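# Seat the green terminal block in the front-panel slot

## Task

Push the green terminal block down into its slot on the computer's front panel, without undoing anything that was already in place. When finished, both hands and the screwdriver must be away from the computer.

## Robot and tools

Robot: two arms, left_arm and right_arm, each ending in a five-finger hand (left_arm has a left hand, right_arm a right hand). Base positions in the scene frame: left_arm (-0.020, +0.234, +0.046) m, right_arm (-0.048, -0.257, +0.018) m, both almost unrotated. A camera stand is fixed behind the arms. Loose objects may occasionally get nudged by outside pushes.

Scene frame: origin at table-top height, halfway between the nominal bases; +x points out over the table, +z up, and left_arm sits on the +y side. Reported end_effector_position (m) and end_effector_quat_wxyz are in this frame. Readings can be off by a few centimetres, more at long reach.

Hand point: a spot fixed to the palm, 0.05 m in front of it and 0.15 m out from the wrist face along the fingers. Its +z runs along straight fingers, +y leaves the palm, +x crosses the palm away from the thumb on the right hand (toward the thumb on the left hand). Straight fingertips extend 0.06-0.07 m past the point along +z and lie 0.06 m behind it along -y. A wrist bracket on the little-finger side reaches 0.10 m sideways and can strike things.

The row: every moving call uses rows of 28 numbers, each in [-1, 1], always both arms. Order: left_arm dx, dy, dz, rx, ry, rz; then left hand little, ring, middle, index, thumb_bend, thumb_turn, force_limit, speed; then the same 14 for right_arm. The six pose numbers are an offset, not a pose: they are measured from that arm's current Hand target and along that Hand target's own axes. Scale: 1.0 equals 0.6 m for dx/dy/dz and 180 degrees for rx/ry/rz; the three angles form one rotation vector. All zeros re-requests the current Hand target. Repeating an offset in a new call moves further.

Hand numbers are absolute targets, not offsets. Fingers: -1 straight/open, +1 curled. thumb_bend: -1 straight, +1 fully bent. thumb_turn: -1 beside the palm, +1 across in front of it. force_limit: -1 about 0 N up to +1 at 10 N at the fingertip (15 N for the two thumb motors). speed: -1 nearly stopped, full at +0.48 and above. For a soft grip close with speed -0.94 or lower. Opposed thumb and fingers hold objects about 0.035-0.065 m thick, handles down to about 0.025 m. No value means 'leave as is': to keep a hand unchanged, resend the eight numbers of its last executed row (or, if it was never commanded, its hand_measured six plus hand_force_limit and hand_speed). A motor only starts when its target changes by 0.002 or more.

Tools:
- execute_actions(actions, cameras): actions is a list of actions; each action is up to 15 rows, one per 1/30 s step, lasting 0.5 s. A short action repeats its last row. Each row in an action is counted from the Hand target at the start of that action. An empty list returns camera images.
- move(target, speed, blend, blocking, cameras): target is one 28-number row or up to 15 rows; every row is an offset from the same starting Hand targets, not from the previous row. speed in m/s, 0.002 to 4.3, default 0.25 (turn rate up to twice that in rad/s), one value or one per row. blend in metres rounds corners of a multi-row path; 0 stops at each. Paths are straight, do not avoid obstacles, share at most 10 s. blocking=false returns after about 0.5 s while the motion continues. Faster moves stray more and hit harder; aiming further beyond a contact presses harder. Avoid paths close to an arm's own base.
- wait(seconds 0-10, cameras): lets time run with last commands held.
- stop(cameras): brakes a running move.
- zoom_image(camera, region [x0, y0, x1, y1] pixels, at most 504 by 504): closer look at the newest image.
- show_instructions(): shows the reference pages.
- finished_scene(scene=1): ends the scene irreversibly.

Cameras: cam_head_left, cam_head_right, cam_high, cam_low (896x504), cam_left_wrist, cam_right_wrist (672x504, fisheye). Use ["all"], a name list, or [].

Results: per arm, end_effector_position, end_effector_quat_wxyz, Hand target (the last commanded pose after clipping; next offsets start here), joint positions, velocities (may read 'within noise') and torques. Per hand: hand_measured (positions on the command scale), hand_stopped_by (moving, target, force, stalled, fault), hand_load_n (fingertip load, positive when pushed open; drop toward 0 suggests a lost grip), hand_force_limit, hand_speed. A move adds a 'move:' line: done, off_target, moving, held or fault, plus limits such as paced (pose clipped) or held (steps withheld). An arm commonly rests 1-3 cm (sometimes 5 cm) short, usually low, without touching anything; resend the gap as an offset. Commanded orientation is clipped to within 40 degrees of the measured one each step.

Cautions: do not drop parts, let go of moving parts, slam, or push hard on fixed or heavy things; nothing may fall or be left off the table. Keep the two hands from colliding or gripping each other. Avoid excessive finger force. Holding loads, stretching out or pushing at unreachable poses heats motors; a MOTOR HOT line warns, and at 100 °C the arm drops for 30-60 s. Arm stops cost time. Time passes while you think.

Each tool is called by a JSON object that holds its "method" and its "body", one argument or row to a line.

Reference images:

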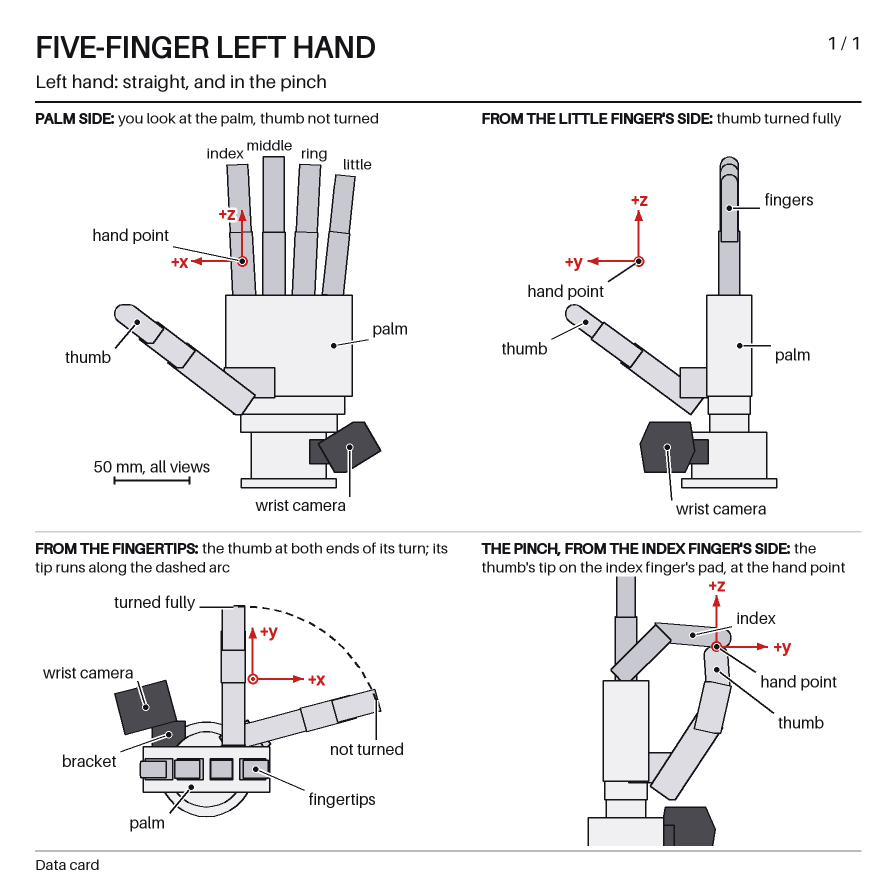

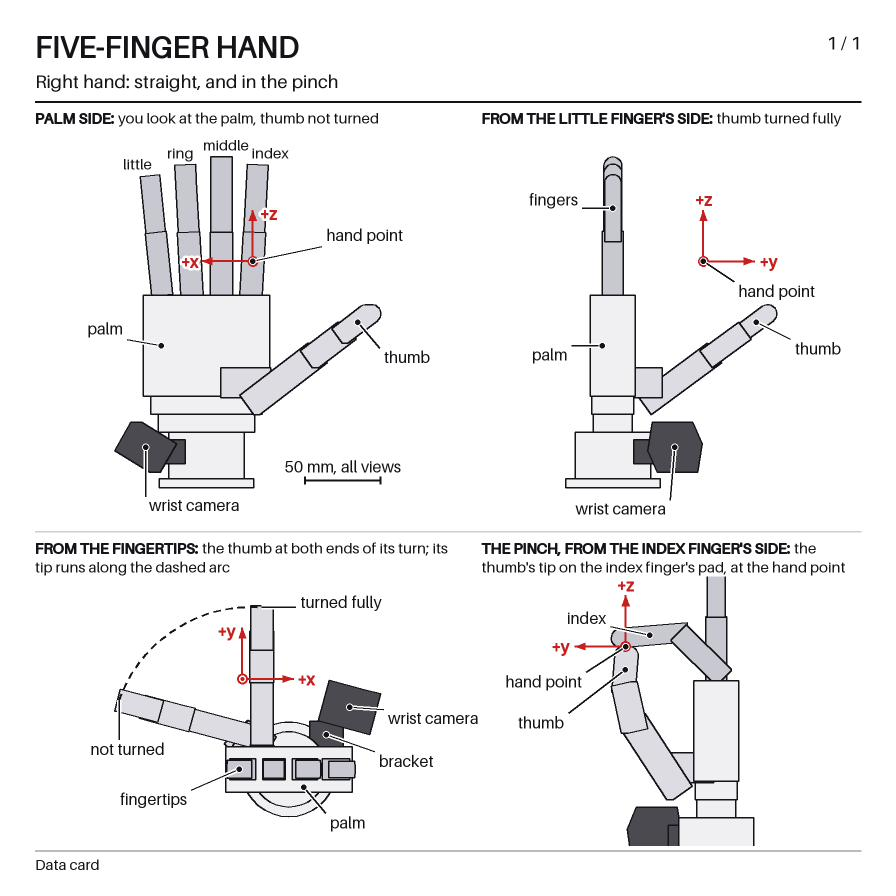

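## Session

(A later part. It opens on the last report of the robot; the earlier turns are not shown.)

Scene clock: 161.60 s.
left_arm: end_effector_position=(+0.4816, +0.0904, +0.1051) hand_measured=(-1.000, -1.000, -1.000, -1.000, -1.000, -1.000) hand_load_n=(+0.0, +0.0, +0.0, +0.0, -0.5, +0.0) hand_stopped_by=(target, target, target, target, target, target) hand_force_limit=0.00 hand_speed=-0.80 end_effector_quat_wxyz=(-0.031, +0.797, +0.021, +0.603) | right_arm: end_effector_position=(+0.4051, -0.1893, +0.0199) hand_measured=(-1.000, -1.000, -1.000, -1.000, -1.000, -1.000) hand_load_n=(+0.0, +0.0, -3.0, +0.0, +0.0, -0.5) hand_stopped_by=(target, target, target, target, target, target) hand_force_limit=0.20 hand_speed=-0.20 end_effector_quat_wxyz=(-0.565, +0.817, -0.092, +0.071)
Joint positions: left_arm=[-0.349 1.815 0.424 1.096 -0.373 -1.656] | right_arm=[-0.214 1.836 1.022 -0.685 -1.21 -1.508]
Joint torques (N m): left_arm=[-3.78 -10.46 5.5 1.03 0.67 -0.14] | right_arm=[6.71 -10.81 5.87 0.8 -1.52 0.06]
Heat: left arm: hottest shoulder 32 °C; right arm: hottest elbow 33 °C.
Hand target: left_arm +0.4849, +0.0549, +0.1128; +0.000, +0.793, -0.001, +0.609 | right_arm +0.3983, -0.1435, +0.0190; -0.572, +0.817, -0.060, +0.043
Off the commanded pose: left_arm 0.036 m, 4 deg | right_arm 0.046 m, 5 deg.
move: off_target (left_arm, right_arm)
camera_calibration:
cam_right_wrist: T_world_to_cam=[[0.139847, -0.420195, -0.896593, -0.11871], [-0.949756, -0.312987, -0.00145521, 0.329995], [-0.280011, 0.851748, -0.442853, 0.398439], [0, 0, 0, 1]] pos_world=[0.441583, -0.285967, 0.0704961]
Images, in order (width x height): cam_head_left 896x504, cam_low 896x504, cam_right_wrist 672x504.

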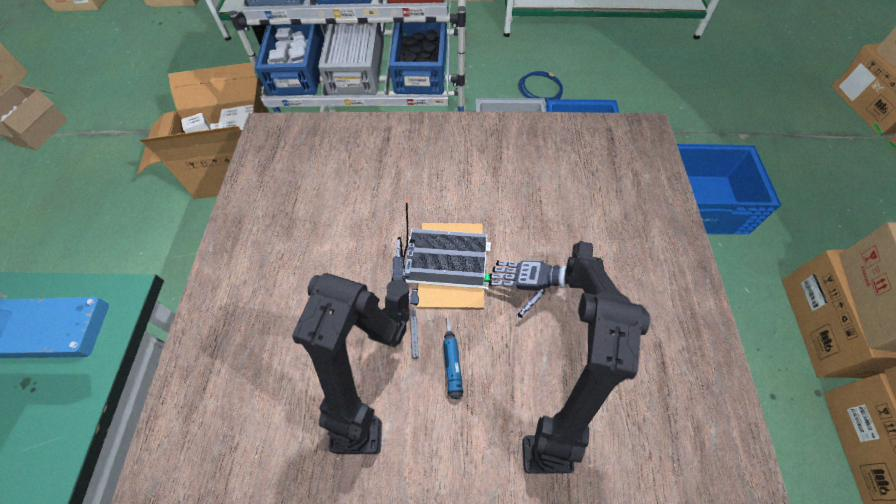

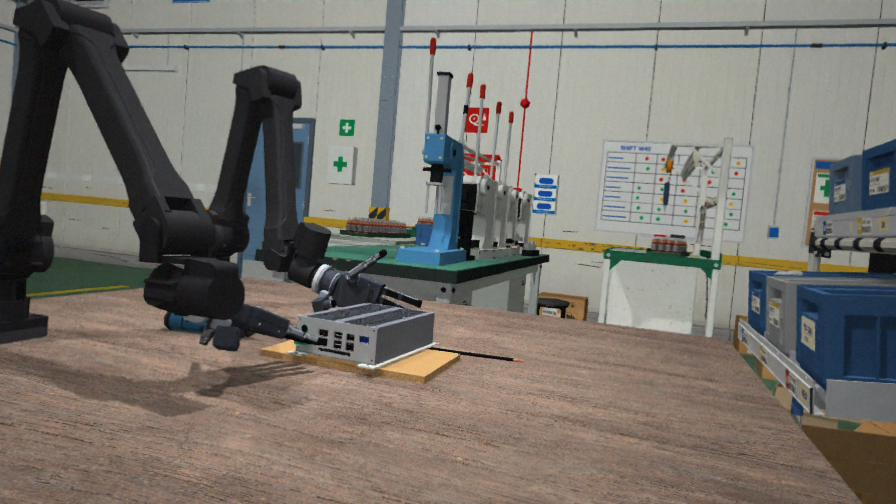

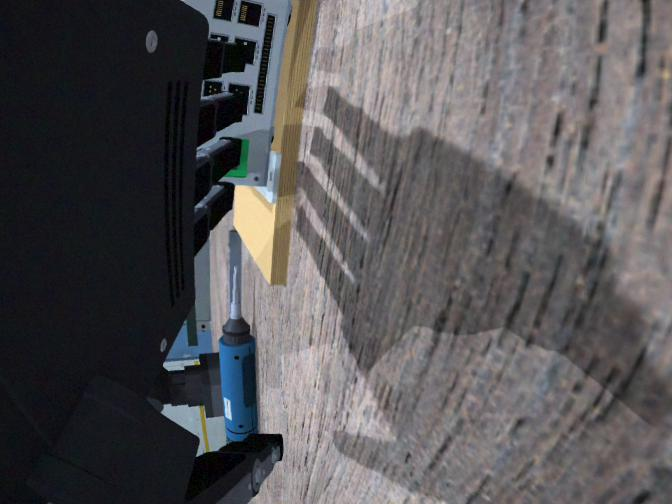

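{"method": "move", "body": {
  "target": [0,0.0267,0,0,0,0,-1,-1,-1,-1,-1,-1,0,-0.8,-0.0153,-0.0105,0.0332,0,-0.0131,-0.0048,-1,-1,-1,-1,-1,-1,0.2,-0.2],
  "speed": 0.04,
  "cameras": ["cam_head_left","cam_low","cam_right_wrist"]
}}

{"method": "zoom_image", "body": {
  "camera": "cam_right_wrist",
  "region": [180, 60, 340, 220]
}}

{"method": "zoom_image", "body": {
  "camera": "cam_head_left",
  "region": [460, 215, 560, 315]
}}

Scene clock: 162.97 s.
left_arm: end_effector_position=(+0.4831, +0.0911, +0.1046) hand_measured=(-1.000, -1.000, -1.000, -1.000, -1.000, -1.000) hand_load_n=(+0.0, +0.0, +0.0, +0.0, +0.0, +0.0) hand_stopped_by=(target, target, target, target, target, target) hand_force_limit=0.00 hand_speed=-0.80 end_effector_quat_wxyz=(-0.044, +0.796, +0.033, +0.602) | right_arm: end_effector_position=(+0.4055, -0.1880, +0.0216) hand_measured=(-1.000, -1.000, -1.000, -1.000, -1.000, -1.000) hand_load_n=(+0.0, +0.0, -5.0, -0.5, +0.0, +0.0) hand_stopped_by=(target, target, target, target, target, target) hand_force_limit=0.20 hand_speed=-0.20 end_effector_quat_wxyz=(-0.560, +0.821, -0.087, +0.073)
Joint positions: left_arm=[-0.369 1.815 0.43 1.083 -0.428 -1.667] | right_arm=[-0.208 1.828 1.021 -0.683 -1.199 -1.508]
Joint torques (N m): left_arm=[-5.89 -10.34 5.96 0.96 1.17 -0.13] | right_arm=[9.29 -10.46 5.26 0.72 -1.96 0.03]
Heat: left arm: hottest shoulder 32 °C; right arm: hottest elbow 33 °C.
Hand target: left_arm +0.4849, +0.0391, +0.1127; +0.000, +0.793, -0.001, +0.609 | right_arm +0.3921, -0.1215, +0.0180; -0.573, +0.818, -0.043, +0.030
Off the commanded pose: left_arm 0.053 m, 6 deg | right_arm 0.068 m, 7 deg.
move: off_target (left_arm, right_arm)
camera_calibration:
cam_right_wrist: T_world_to_cam=[[0.148555, -0.430167, -0.890443, -0.122339], [-0.948106, -0.317922, -0.00458907, 0.329235], [-0.281118, 0.844915, -0.455072, 0.397575], [0, 0, 0, 1]] pos_world=[0.442089, -0.283873, 0.0735004]
Images, in order (width x height): cam_head_left 896x504, cam_low 896x504, cam_right_wrist 672x504.

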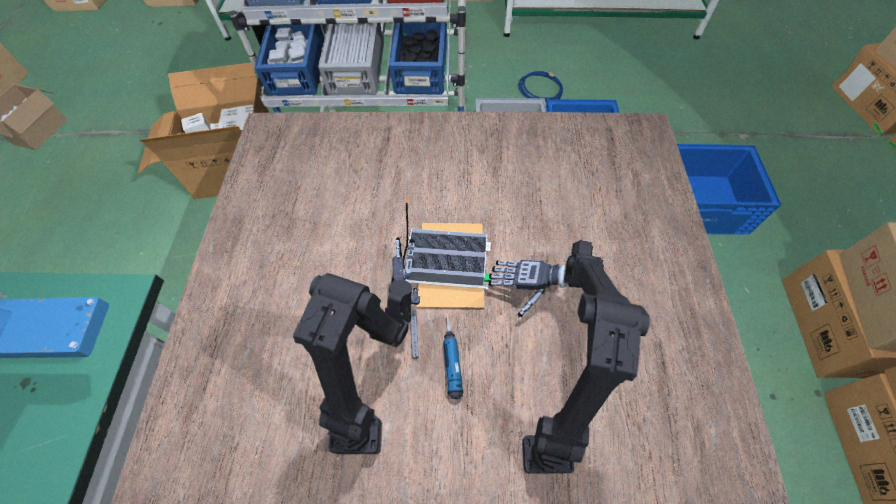

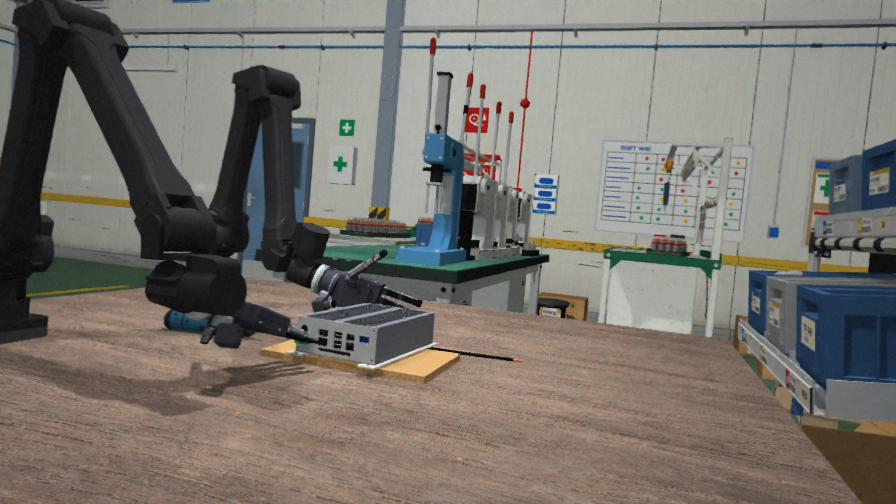

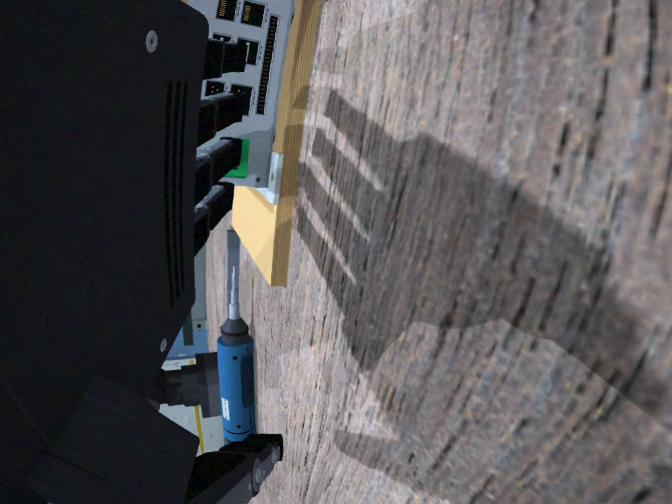

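Scaled by 3.150 from the camera's 672x504 image, which has a finer 960x720 frame.

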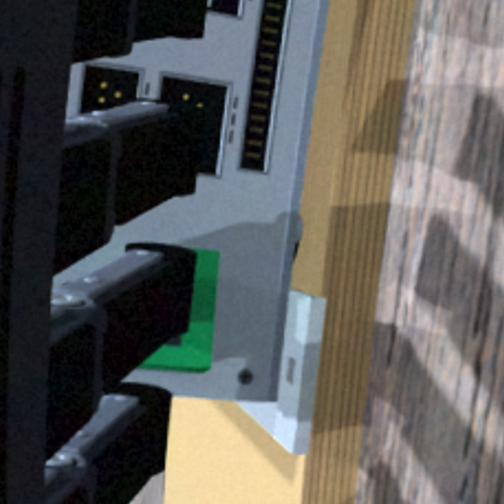

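Scaled by 5.040 from the camera's 896x504 image, which has a finer 1280x720 frame.

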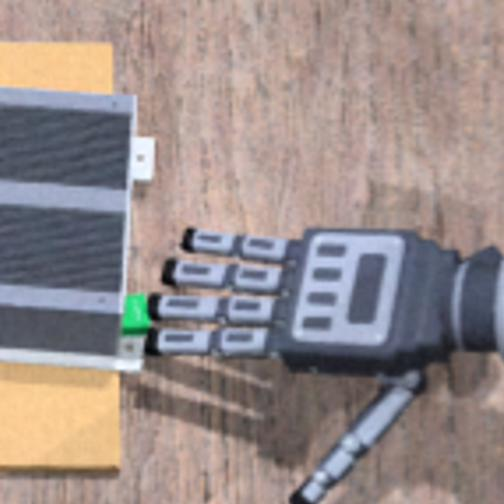

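{"method": "zoom_image", "body": {
  "camera": "cam_head_left",
  "region": [478, 262, 508, 292]
}}

{"method": "zoom_image", "body": {
  "camera": "cam_low",
  "region": [284, 323, 324, 350]
}}

Scaled by 16.800 from the camera's 896x504 image, which has a finer 1280x720 frame.

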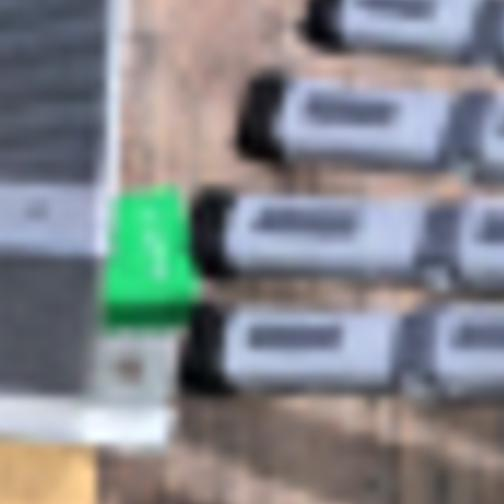

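Scaled by 12.600 from the camera's 896x504 image, which has a finer 1280x720 frame.

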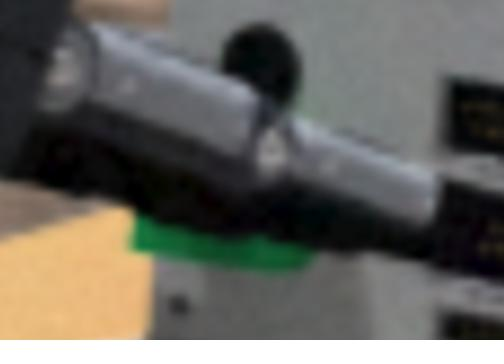

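{"method": "move", "body": {
  "target": [
    [0,-0.0465,0,0,0,0,-1,-1,-1,-1,-1,-1,0,-0.8,0.0318,0.0288,-0.0840,0,0.0209,0.0076,-1,-1,-1,-1,-1,-1,0.2,-0.2],
    [0,-0.0465,0,0,0,0,-1,-1,-1,-1,-1,-1,0,-0.8,0.0388,0.0515,-0.1463,0,0.0209,0.0076,-1,-1,-1,-1,-1,-1,0.2,-0.2],
    [0,-0.0465,0,0,0,0,-1,-1,-1,-1,-1,-1,0,-0.8,0.0255,0.0397,-0.1165,0,0.0209,0.0076,-1,-1,-1,-1,-1,-1,0.2,-0.2]
  ],
  "speed": [0.06,0.06,0.04],
  "cameras": ["cam_head_left","cam_low","cam_right_wrist"]
}}

{"method": "zoom_image", "body": {
  "camera": "cam_right_wrist",
  "region": [180, 60, 340, 220]
}}

{"method": "zoom_image", "body": {
  "camera": "cam_head_left",
  "region": [478, 262, 508, 292]
}}

Scene clock: 169.30 s.
left_arm: end_effector_position=(+0.4838, +0.0895, +0.1046) hand_measured=(-1.000, -1.000, -1.000, -1.000, -1.000, -1.000) hand_load_n=(+0.0, +0.0, +0.0, +0.0, +0.0, +0.0) hand_stopped_by=(target, target, target, target, target, target) hand_force_limit=0.00 hand_speed=-0.80 end_effector_quat_wxyz=(-0.021, +0.799, +0.018, +0.600) | right_arm: end_effector_position=(+0.4002, -0.2033, +0.0165) hand_measured=(-1.000, -1.000, -1.000, -1.000, -1.000, -1.000) hand_load_n=(+0.0, +0.0, +0.0, +0.0, +0.0, -0.5) hand_stopped_by=(target, target, target, target, target, target) hand_force_limit=0.20 hand_speed=-0.20 end_effector_quat_wxyz=(-0.571, +0.816, -0.075, +0.053)
Joint positions: left_arm=[-0.338 1.814 0.43 1.083 -0.342 -1.662] | right_arm=[-0.246 1.896 1.098 -0.932 -1.216 -1.741]
Joint torques (N m): left_arm=[-1.73 -10.34 4.45 2.02 0.72 0.03] | right_arm=[1.2 -12.16 5.86 0.34 -1.1 0.03]
Heat: left arm: hottest shoulder 32 °C; right arm: hottest elbow 33 °C.
Hand target: left_arm +0.4849, +0.0668, +0.1128; +0.000, +0.793, -0.001, +0.609 | right_arm +0.3998, -0.1965, +0.0196; -0.572, +0.816, -0.071, +0.051
Off the commanded pose: left_arm 0.024 m, 3 deg | right_arm 0.007 m, 0 deg.
move: off_target (left_arm)
camera_calibration:
cam_right_wrist: T_world_to_cam=[[0.151885, -0.401671, -0.903101, -0.127998], [-0.932928, -0.36005, 0.0032375, 0.304556], [-0.326461, 0.842036, -0.429416, 0.42377], [0, 0, 0, 1]] pos_world=[0.441914, -0.298588, 0.0653924]
Images, in order (width x height): cam_head_left 896x504, cam_low 896x504, cam_right_wrist 672x504.

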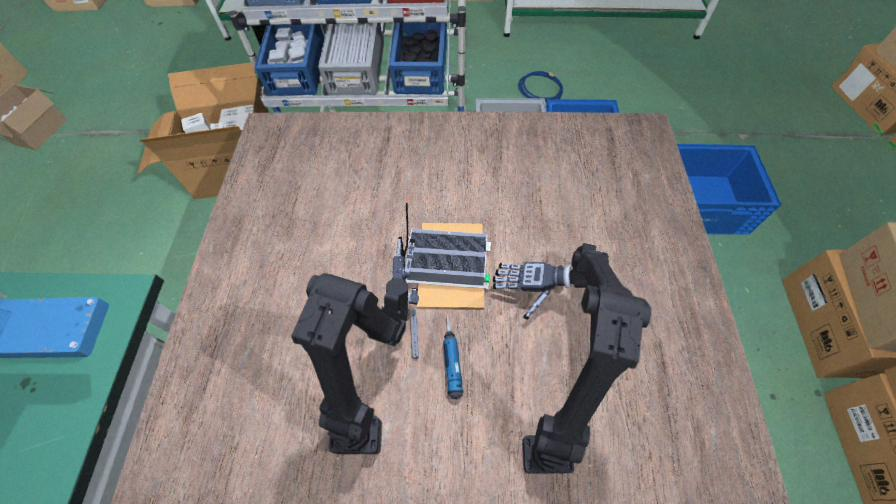

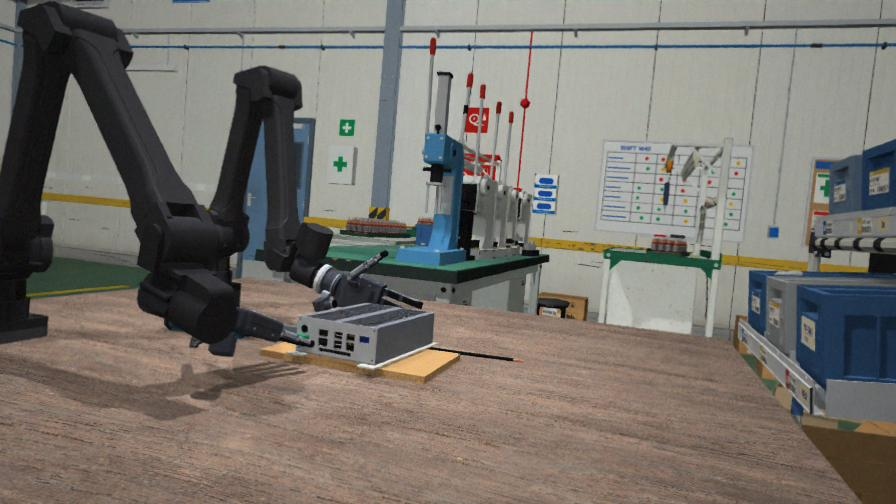

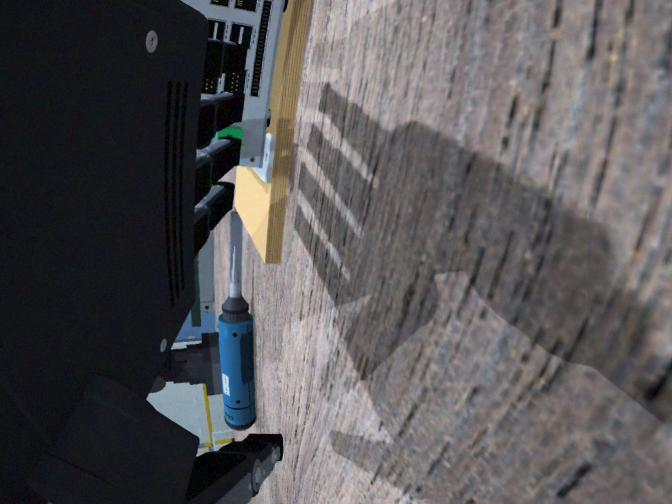

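Scaled by 3.150 from the camera's 672x504 image, which has a finer 960x720 frame.

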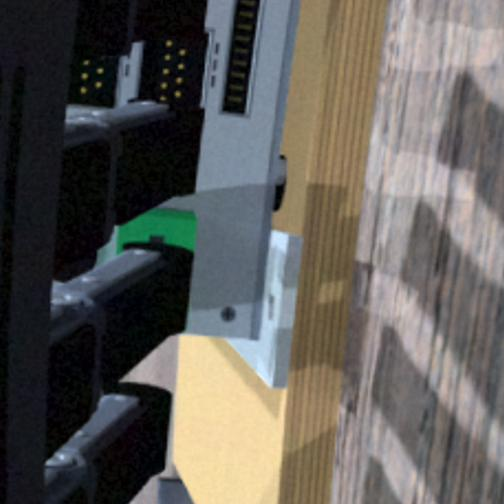

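Scaled by 16.800 from the camera's 896x504 image, which has a finer 1280x720 frame.

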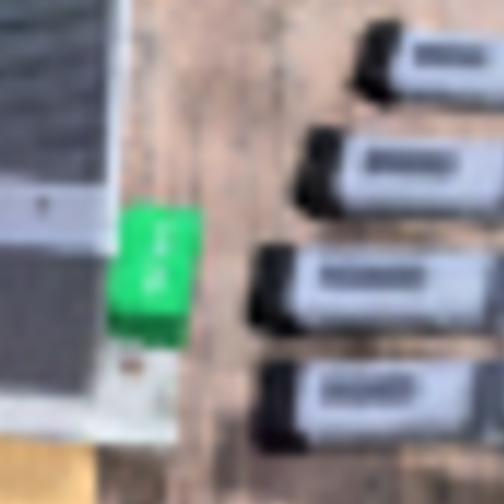

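{"method": "move", "body": {
  "target": [
    [0,0,0,0,0,0,-1,-1,-1,-1,-1,-1,0,-0.8,0.0193,0.0103,-0.0287,0,0.0261,0.0095,-1,-1,-1,-1,-1,-1,0.2,-0.2],
    [0,0,0,0,0,0,-1,-1,-1,-1,-1,-1,0,-0.8,0.0130,-0.0007,0.0048,0,0.0261,0.0095,-1,-1,-1,-1,-1,-1,0.2,-0.2]
  ],
  "speed": [0.06,0.05],
  "cameras": ["cam_head_left","cam_low","cam_right_wrist"]
}}

{"method": "zoom_image", "body": {
  "camera": "cam_right_wrist",
  "region": [180, 60, 340, 220]
}}

{"method": "zoom_image", "body": {
  "camera": "cam_head_left",
  "region": [478, 262, 508, 292]
}}

Scene clock: 172.30 s.
left_arm: end_effector_position=(+0.4838, +0.0895, +0.1046) hand_measured=(-1.000, -1.000, -1.000, -1.000, -1.000, -1.000) hand_load_n=(+0.0, -0.5, +0.0, +0.0, +0.0, +0.0) hand_stopped_by=(target, target, target, target, target, target) hand_force_limit=0.00 hand_speed=-0.80 end_effector_quat_wxyz=(-0.021, +0.799, +0.018, +0.600) | right_arm: end_effector_position=(+0.4082, -0.2017, +0.0159) hand_measured=(-1.000, -1.000, -1.000, -1.000, -1.000, -1.000) hand_load_n=(+0.0, -0.5, +0.0, +0.0, +0.0, +0.0) hand_stopped_by=(target, target, target, target, target, target) hand_force_limit=0.20 hand_speed=-0.20 end_effector_quat_wxyz=(-0.569, +0.811, -0.111, +0.077)
Joint positions: left_arm=[-0.338 1.814 0.43 1.083 -0.342 -1.662] | right_arm=[-0.245 1.851 1.022 -0.662 -1.221 -1.485]
Joint torques (N m): left_arm=[-1.67 -10.4 4.46 2.02 0.72 0.03] | right_arm=[1.26 -11.75 6 0.66 -1 0.05]
Heat: left arm: hottest shoulder 32 °C; right arm: hottest elbow 33 °C.
Hand target: left_arm +0.4849, +0.0668, +0.1128; +0.000, +0.793, -0.001, +0.609 | right_arm +0.4078, -0.1951, +0.0189; -0.569, +0.812, -0.107, +0.075
Off the commanded pose: left_arm 0.024 m, 3 deg | right_arm 0.007 m, 1 deg.
move: off_target (left_arm)
camera_calibration:
cam_right_wrist: T_world_to_cam=[[0.114814, -0.411685, -0.904065, -0.115977], [-0.960844, -0.277058, 0.00413967, 0.340662], [-0.252183, 0.86819, -0.427376, 0.399773], [0, 0, 0, 1]] pos_world=[0.441455, -0.300442, 0.064592]
Images, in order (width x height): cam_head_left 896x504, cam_low 896x504, cam_right_wrist 672x504.

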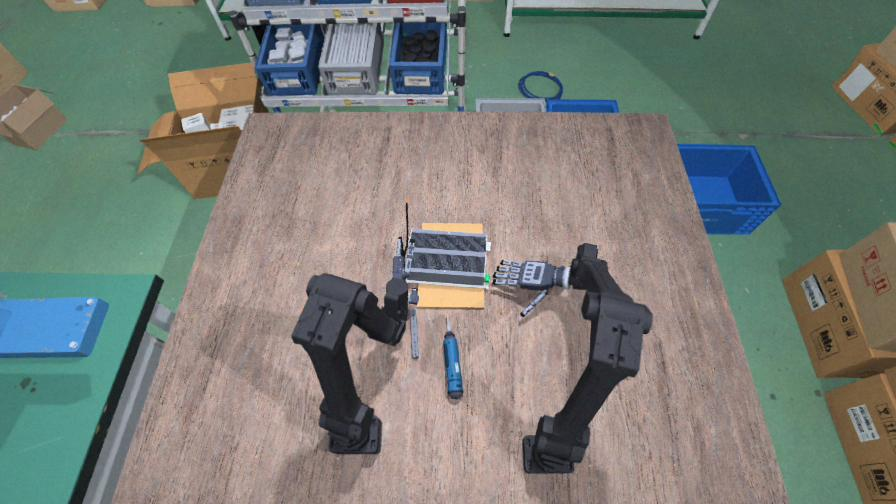

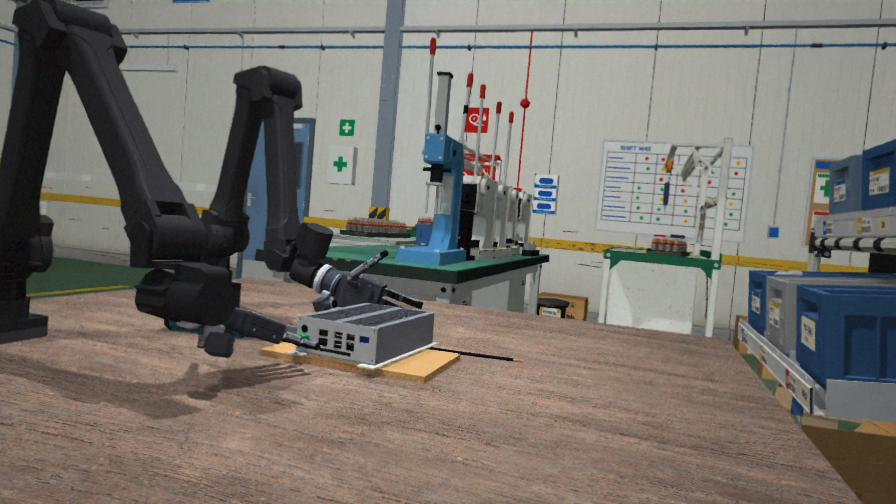

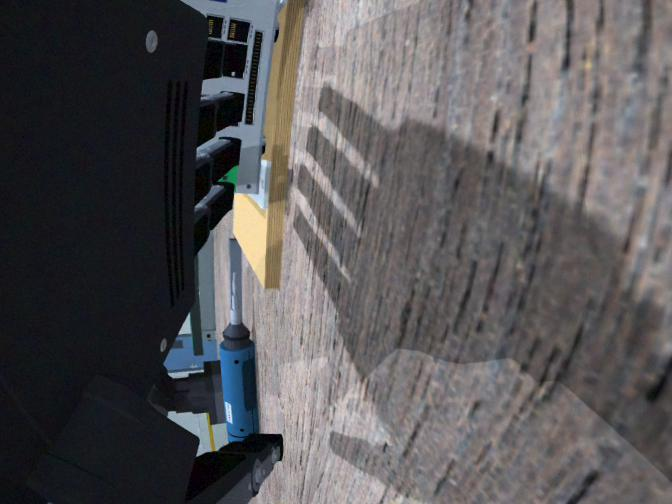

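Scaled by 3.150 from the camera's 672x504 image, which has a finer 960x720 frame.

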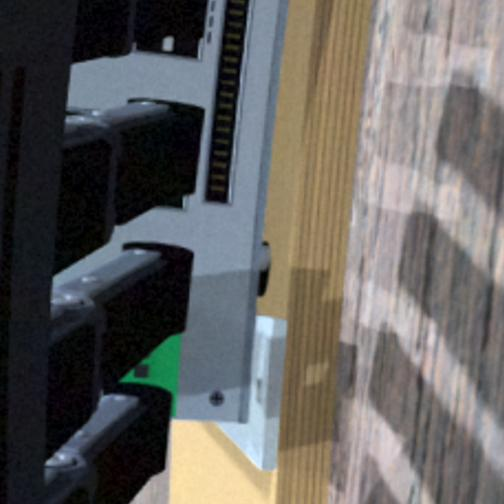

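Scaled by 16.800 from the camera's 896x504 image, which has a finer 1280x720 frame.

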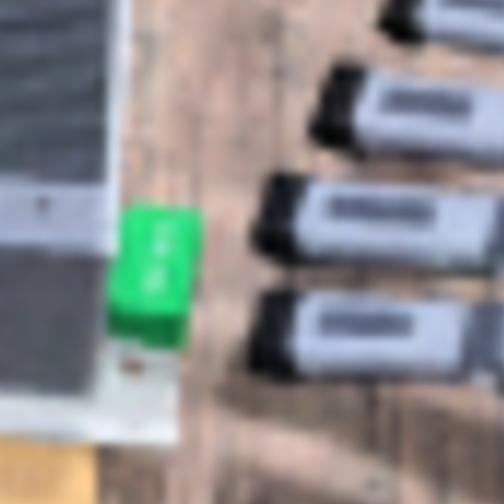

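{"method": "move", "body": {
  "target": [0,0,0,0,0,0,-1,-1,-1,-1,-1,-1,0,-0.8,-0.0047,-0.0142,0.0340,0,0,0,-1,-1,-1,-1,-1,-1,0.2,-0.2],
  "speed": 0.04,
  "cameras": ["cam_head_left","cam_low","cam_right_wrist"]
}}

{"method": "zoom_image", "body": {
  "camera": "cam_right_wrist",
  "region": [180, 60, 340, 220]
}}

{"method": "zoom_image", "body": {
  "camera": "cam_head_left",
  "region": [478, 262, 508, 292]
}}

Scene clock: 174.13 s.
left_arm: end_effector_position=(+0.4838, +0.0895, +0.1046) hand_measured=(-1.000, -1.000, -1.000, -1.000, -1.000, -1.000) hand_load_n=(+0.0, +0.0, +0.0, -0.5, +0.0, +0.0) hand_stopped_by=(target, target, target, target, target, target) hand_force_limit=0.00 hand_speed=-0.80 end_effector_quat_wxyz=(-0.021, +0.799, +0.018, +0.600) | right_arm: end_effector_position=(+0.4089, -0.1896, +0.0164) hand_measured=(-1.000, -1.000, -1.000, -1.000, -1.000, -1.000) hand_load_n=(+0.0, +0.0, +0.0, -1.5, +0.0, +0.0) hand_stopped_by=(target, target, target, target, target, target) hand_force_limit=0.20 hand_speed=-0.20 end_effector_quat_wxyz=(-0.568, +0.810, -0.121, +0.080)
Joint positions: left_arm=[-0.338 1.814 0.43 1.083 -0.342 -1.662] | right_arm=[-0.219 1.828 0.981 -0.528 -1.214 -1.353]
Joint torques (N m): left_arm=[-1.73 -10.34 4.46 2.02 0.72 0.03] | right_arm=[2.9 -11.28 6.58 1.11 -1 0.1]
Heat: left arm: hottest shoulder 32 °C; right arm: hottest elbow 32 °C.
Hand target: left_arm +0.4849, +0.0668, +0.1128; +0.000, +0.793, -0.001, +0.609 | right_arm +0.4109, -0.1730, +0.0200; -0.569, +0.812, -0.107, +0.075
Off the commanded pose: left_arm 0.024 m, 3 deg | right_arm 0.017 m, 2 deg.
move: off_target (left_arm, right_arm)
camera_calibration:
cam_right_wrist: T_world_to_cam=[[0.0993682, -0.413536, -0.905049, -0.104657], [-0.966346, -0.256996, 0.0113288, 0.3507], [-0.237279, 0.873465, -0.425156, 0.384537], [0, 0, 0, 1]] pos_world=[0.44054, -0.28903, 0.0647959]
Images, in order (width x height): cam_head_left 896x504, cam_low 896x504, cam_right_wrist 672x504.

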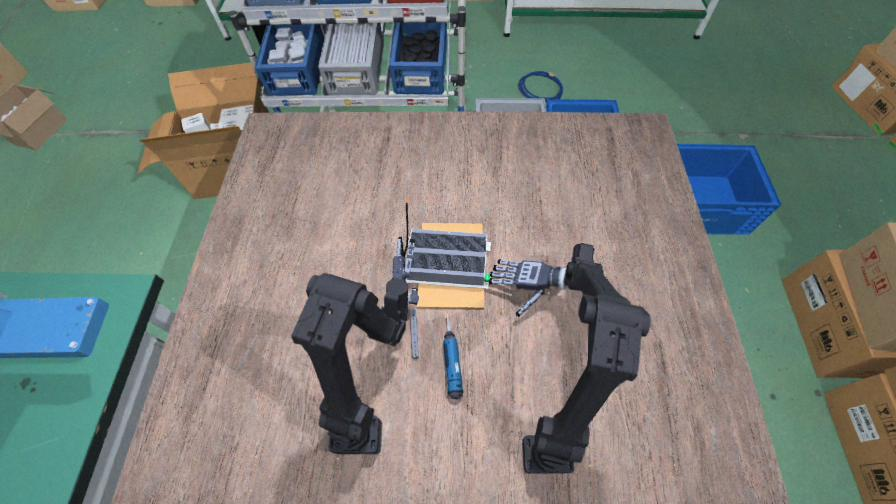

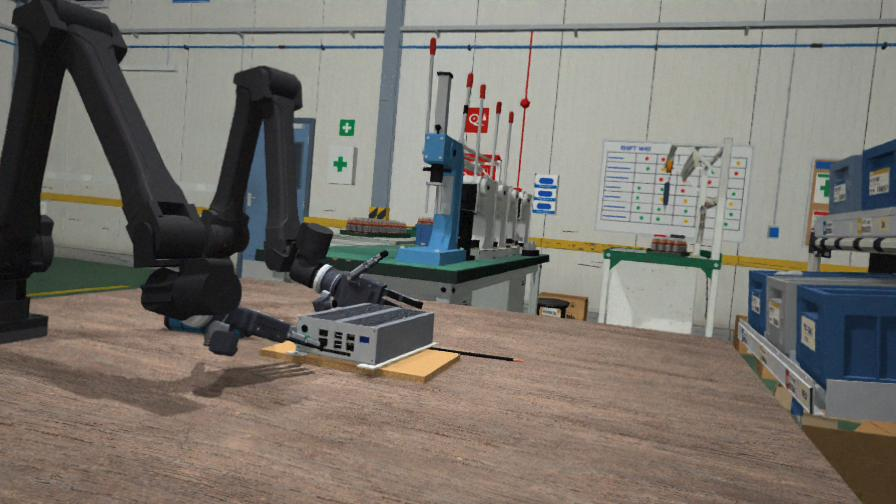

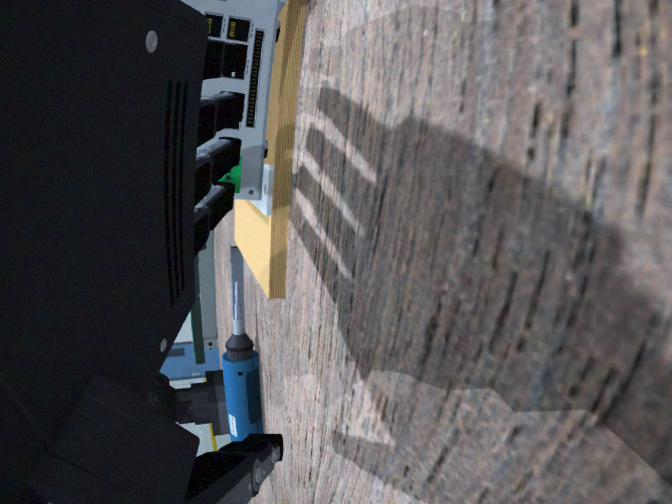

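Scaled by 3.150 from the camera's 672x504 image, which has a finer 960x720 frame.

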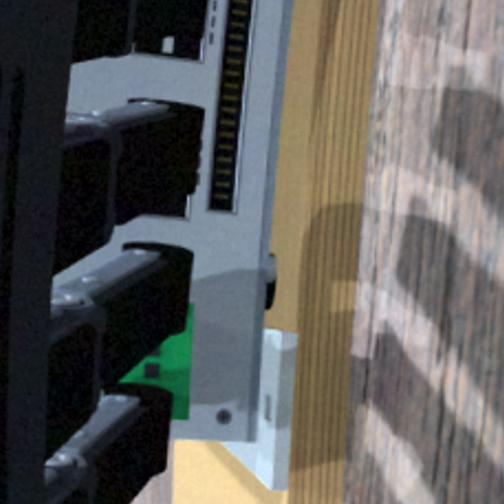

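Scaled by 16.800 from the camera's 896x504 image, which has a finer 1280x720 frame.

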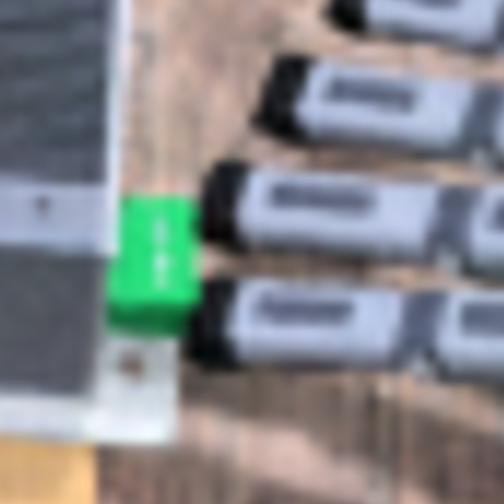

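{"method": "move", "body": {
  "target": [0,0.0167,0,0,0,0,-1,-1,-1,-1,-1,-1,0,-0.8,-0.0038,-0.0115,0.0315,0,0,0,-1,-1,-1,-1,-1,-1,0.2,-0.2],
  "speed": 0.04,
  "cameras": ["cam_head_left","cam_low","cam_right_wrist"]
}}

{"method": "zoom_image", "body": {
  "camera": "cam_right_wrist",
  "region": [180, 60, 340, 220]
}}

{"method": "zoom_image", "body": {
  "camera": "cam_head_left",
  "region": [478, 262, 508, 292]
}}

Scene clock: 175.67 s.
left_arm: end_effector_position=(+0.4837, +0.0901, +0.1047) hand_measured=(-1.000, -1.000, -1.000, -1.000, -1.000, -1.000) hand_load_n=(+0.0, +0.0, +0.0, +0.0, +0.0, +0.0) hand_stopped_by=(target, target, target, target, target, target) hand_force_limit=0.00 hand_speed=-0.80 end_effector_quat_wxyz=(-0.027, +0.799, +0.021, +0.601) | right_arm: end_effector_position=(+0.4070, -0.1878, +0.0152) hand_measured=(-1.000, -1.000, -1.000, -1.000, -1.000, -1.000) hand_load_n=(-0.5, +0.0, +0.0, -3.0, +0.0, -0.5) hand_stopped_by=(target, target, target, target, target, target) hand_force_limit=0.20 hand_speed=-0.20 end_effector_quat_wxyz=(-0.565, +0.808, -0.141, +0.084)
Joint positions: left_arm=[-0.345 1.814 0.43 1.083 -0.364 -1.662] | right_arm=[-0.217 1.809 0.941 -0.421 -1.202 -1.246]
Joint torques (N m): left_arm=[-3.6 -10.29 5.03 1.63 0.54 -0.06] | right_arm=[5.66 -10.7 7.56 1.72 -1.03 0.14]
Heat: left arm: hottest shoulder 32 °C; right arm: hottest elbow 33 °C.
Hand target: left_arm +0.4849, +0.0568, +0.1128; +0.000, +0.793, -0.001, +0.609 | right_arm +0.4139, -0.1530, +0.0201; -0.569, +0.812, -0.107, +0.075
Off the commanded pose: left_arm 0.034 m, 4 deg | right_arm 0.036 m, 4 deg.
move: off_target (left_arm, right_arm)
camera_calibration:
cam_right_wrist: T_world_to_cam=[[0.0708031, -0.415839, -0.906678, -0.0935596], [-0.974954, -0.220974, 0.0252129, 0.35938], [-0.210837, 0.882184, -0.421069, 0.372844], [0, 0, 0, 1]] pos_world=[0.435612, -0.288409, 0.0631037]
Images, in order (width x height): cam_head_left 896x504, cam_low 896x504, cam_right_wrist 672x504.

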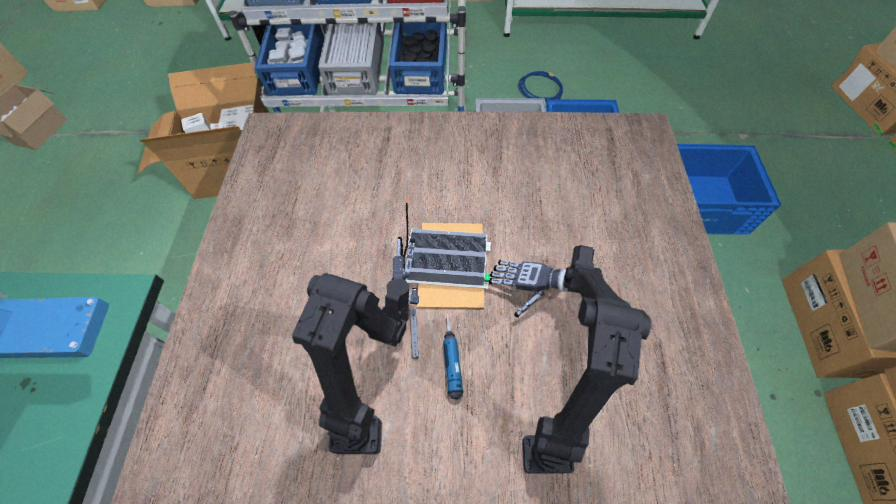

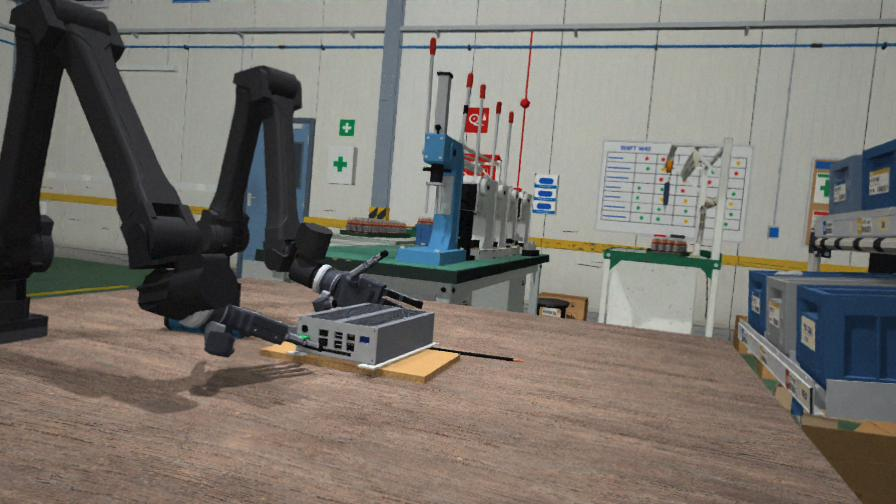

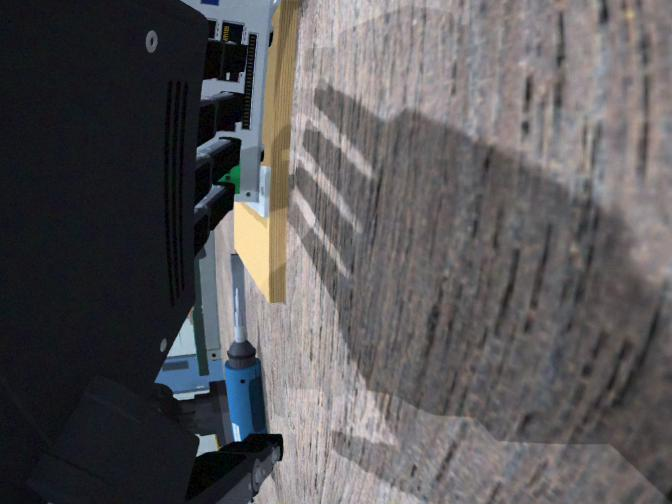

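Scaled by 3.150 from the camera's 672x504 image, which has a finer 960x720 frame.

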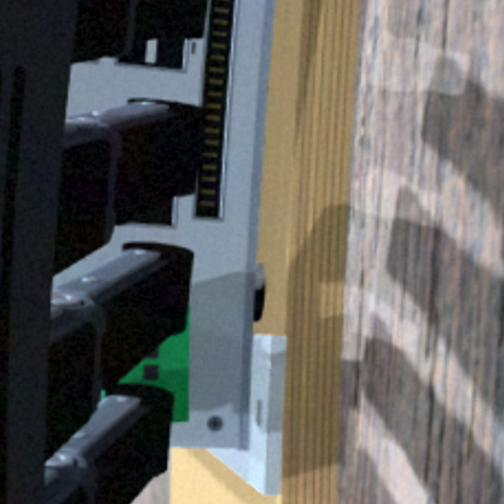

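Scaled by 16.800 from the camera's 896x504 image, which has a finer 1280x720 frame.

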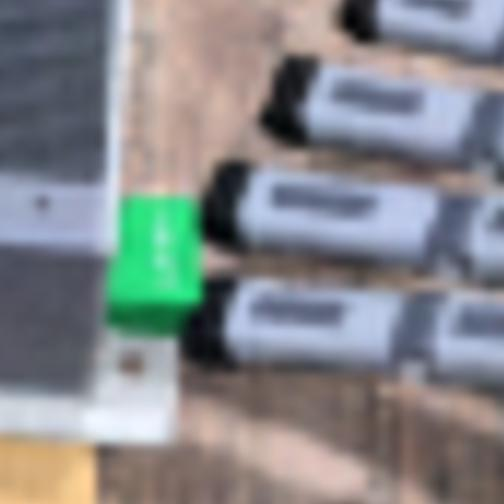

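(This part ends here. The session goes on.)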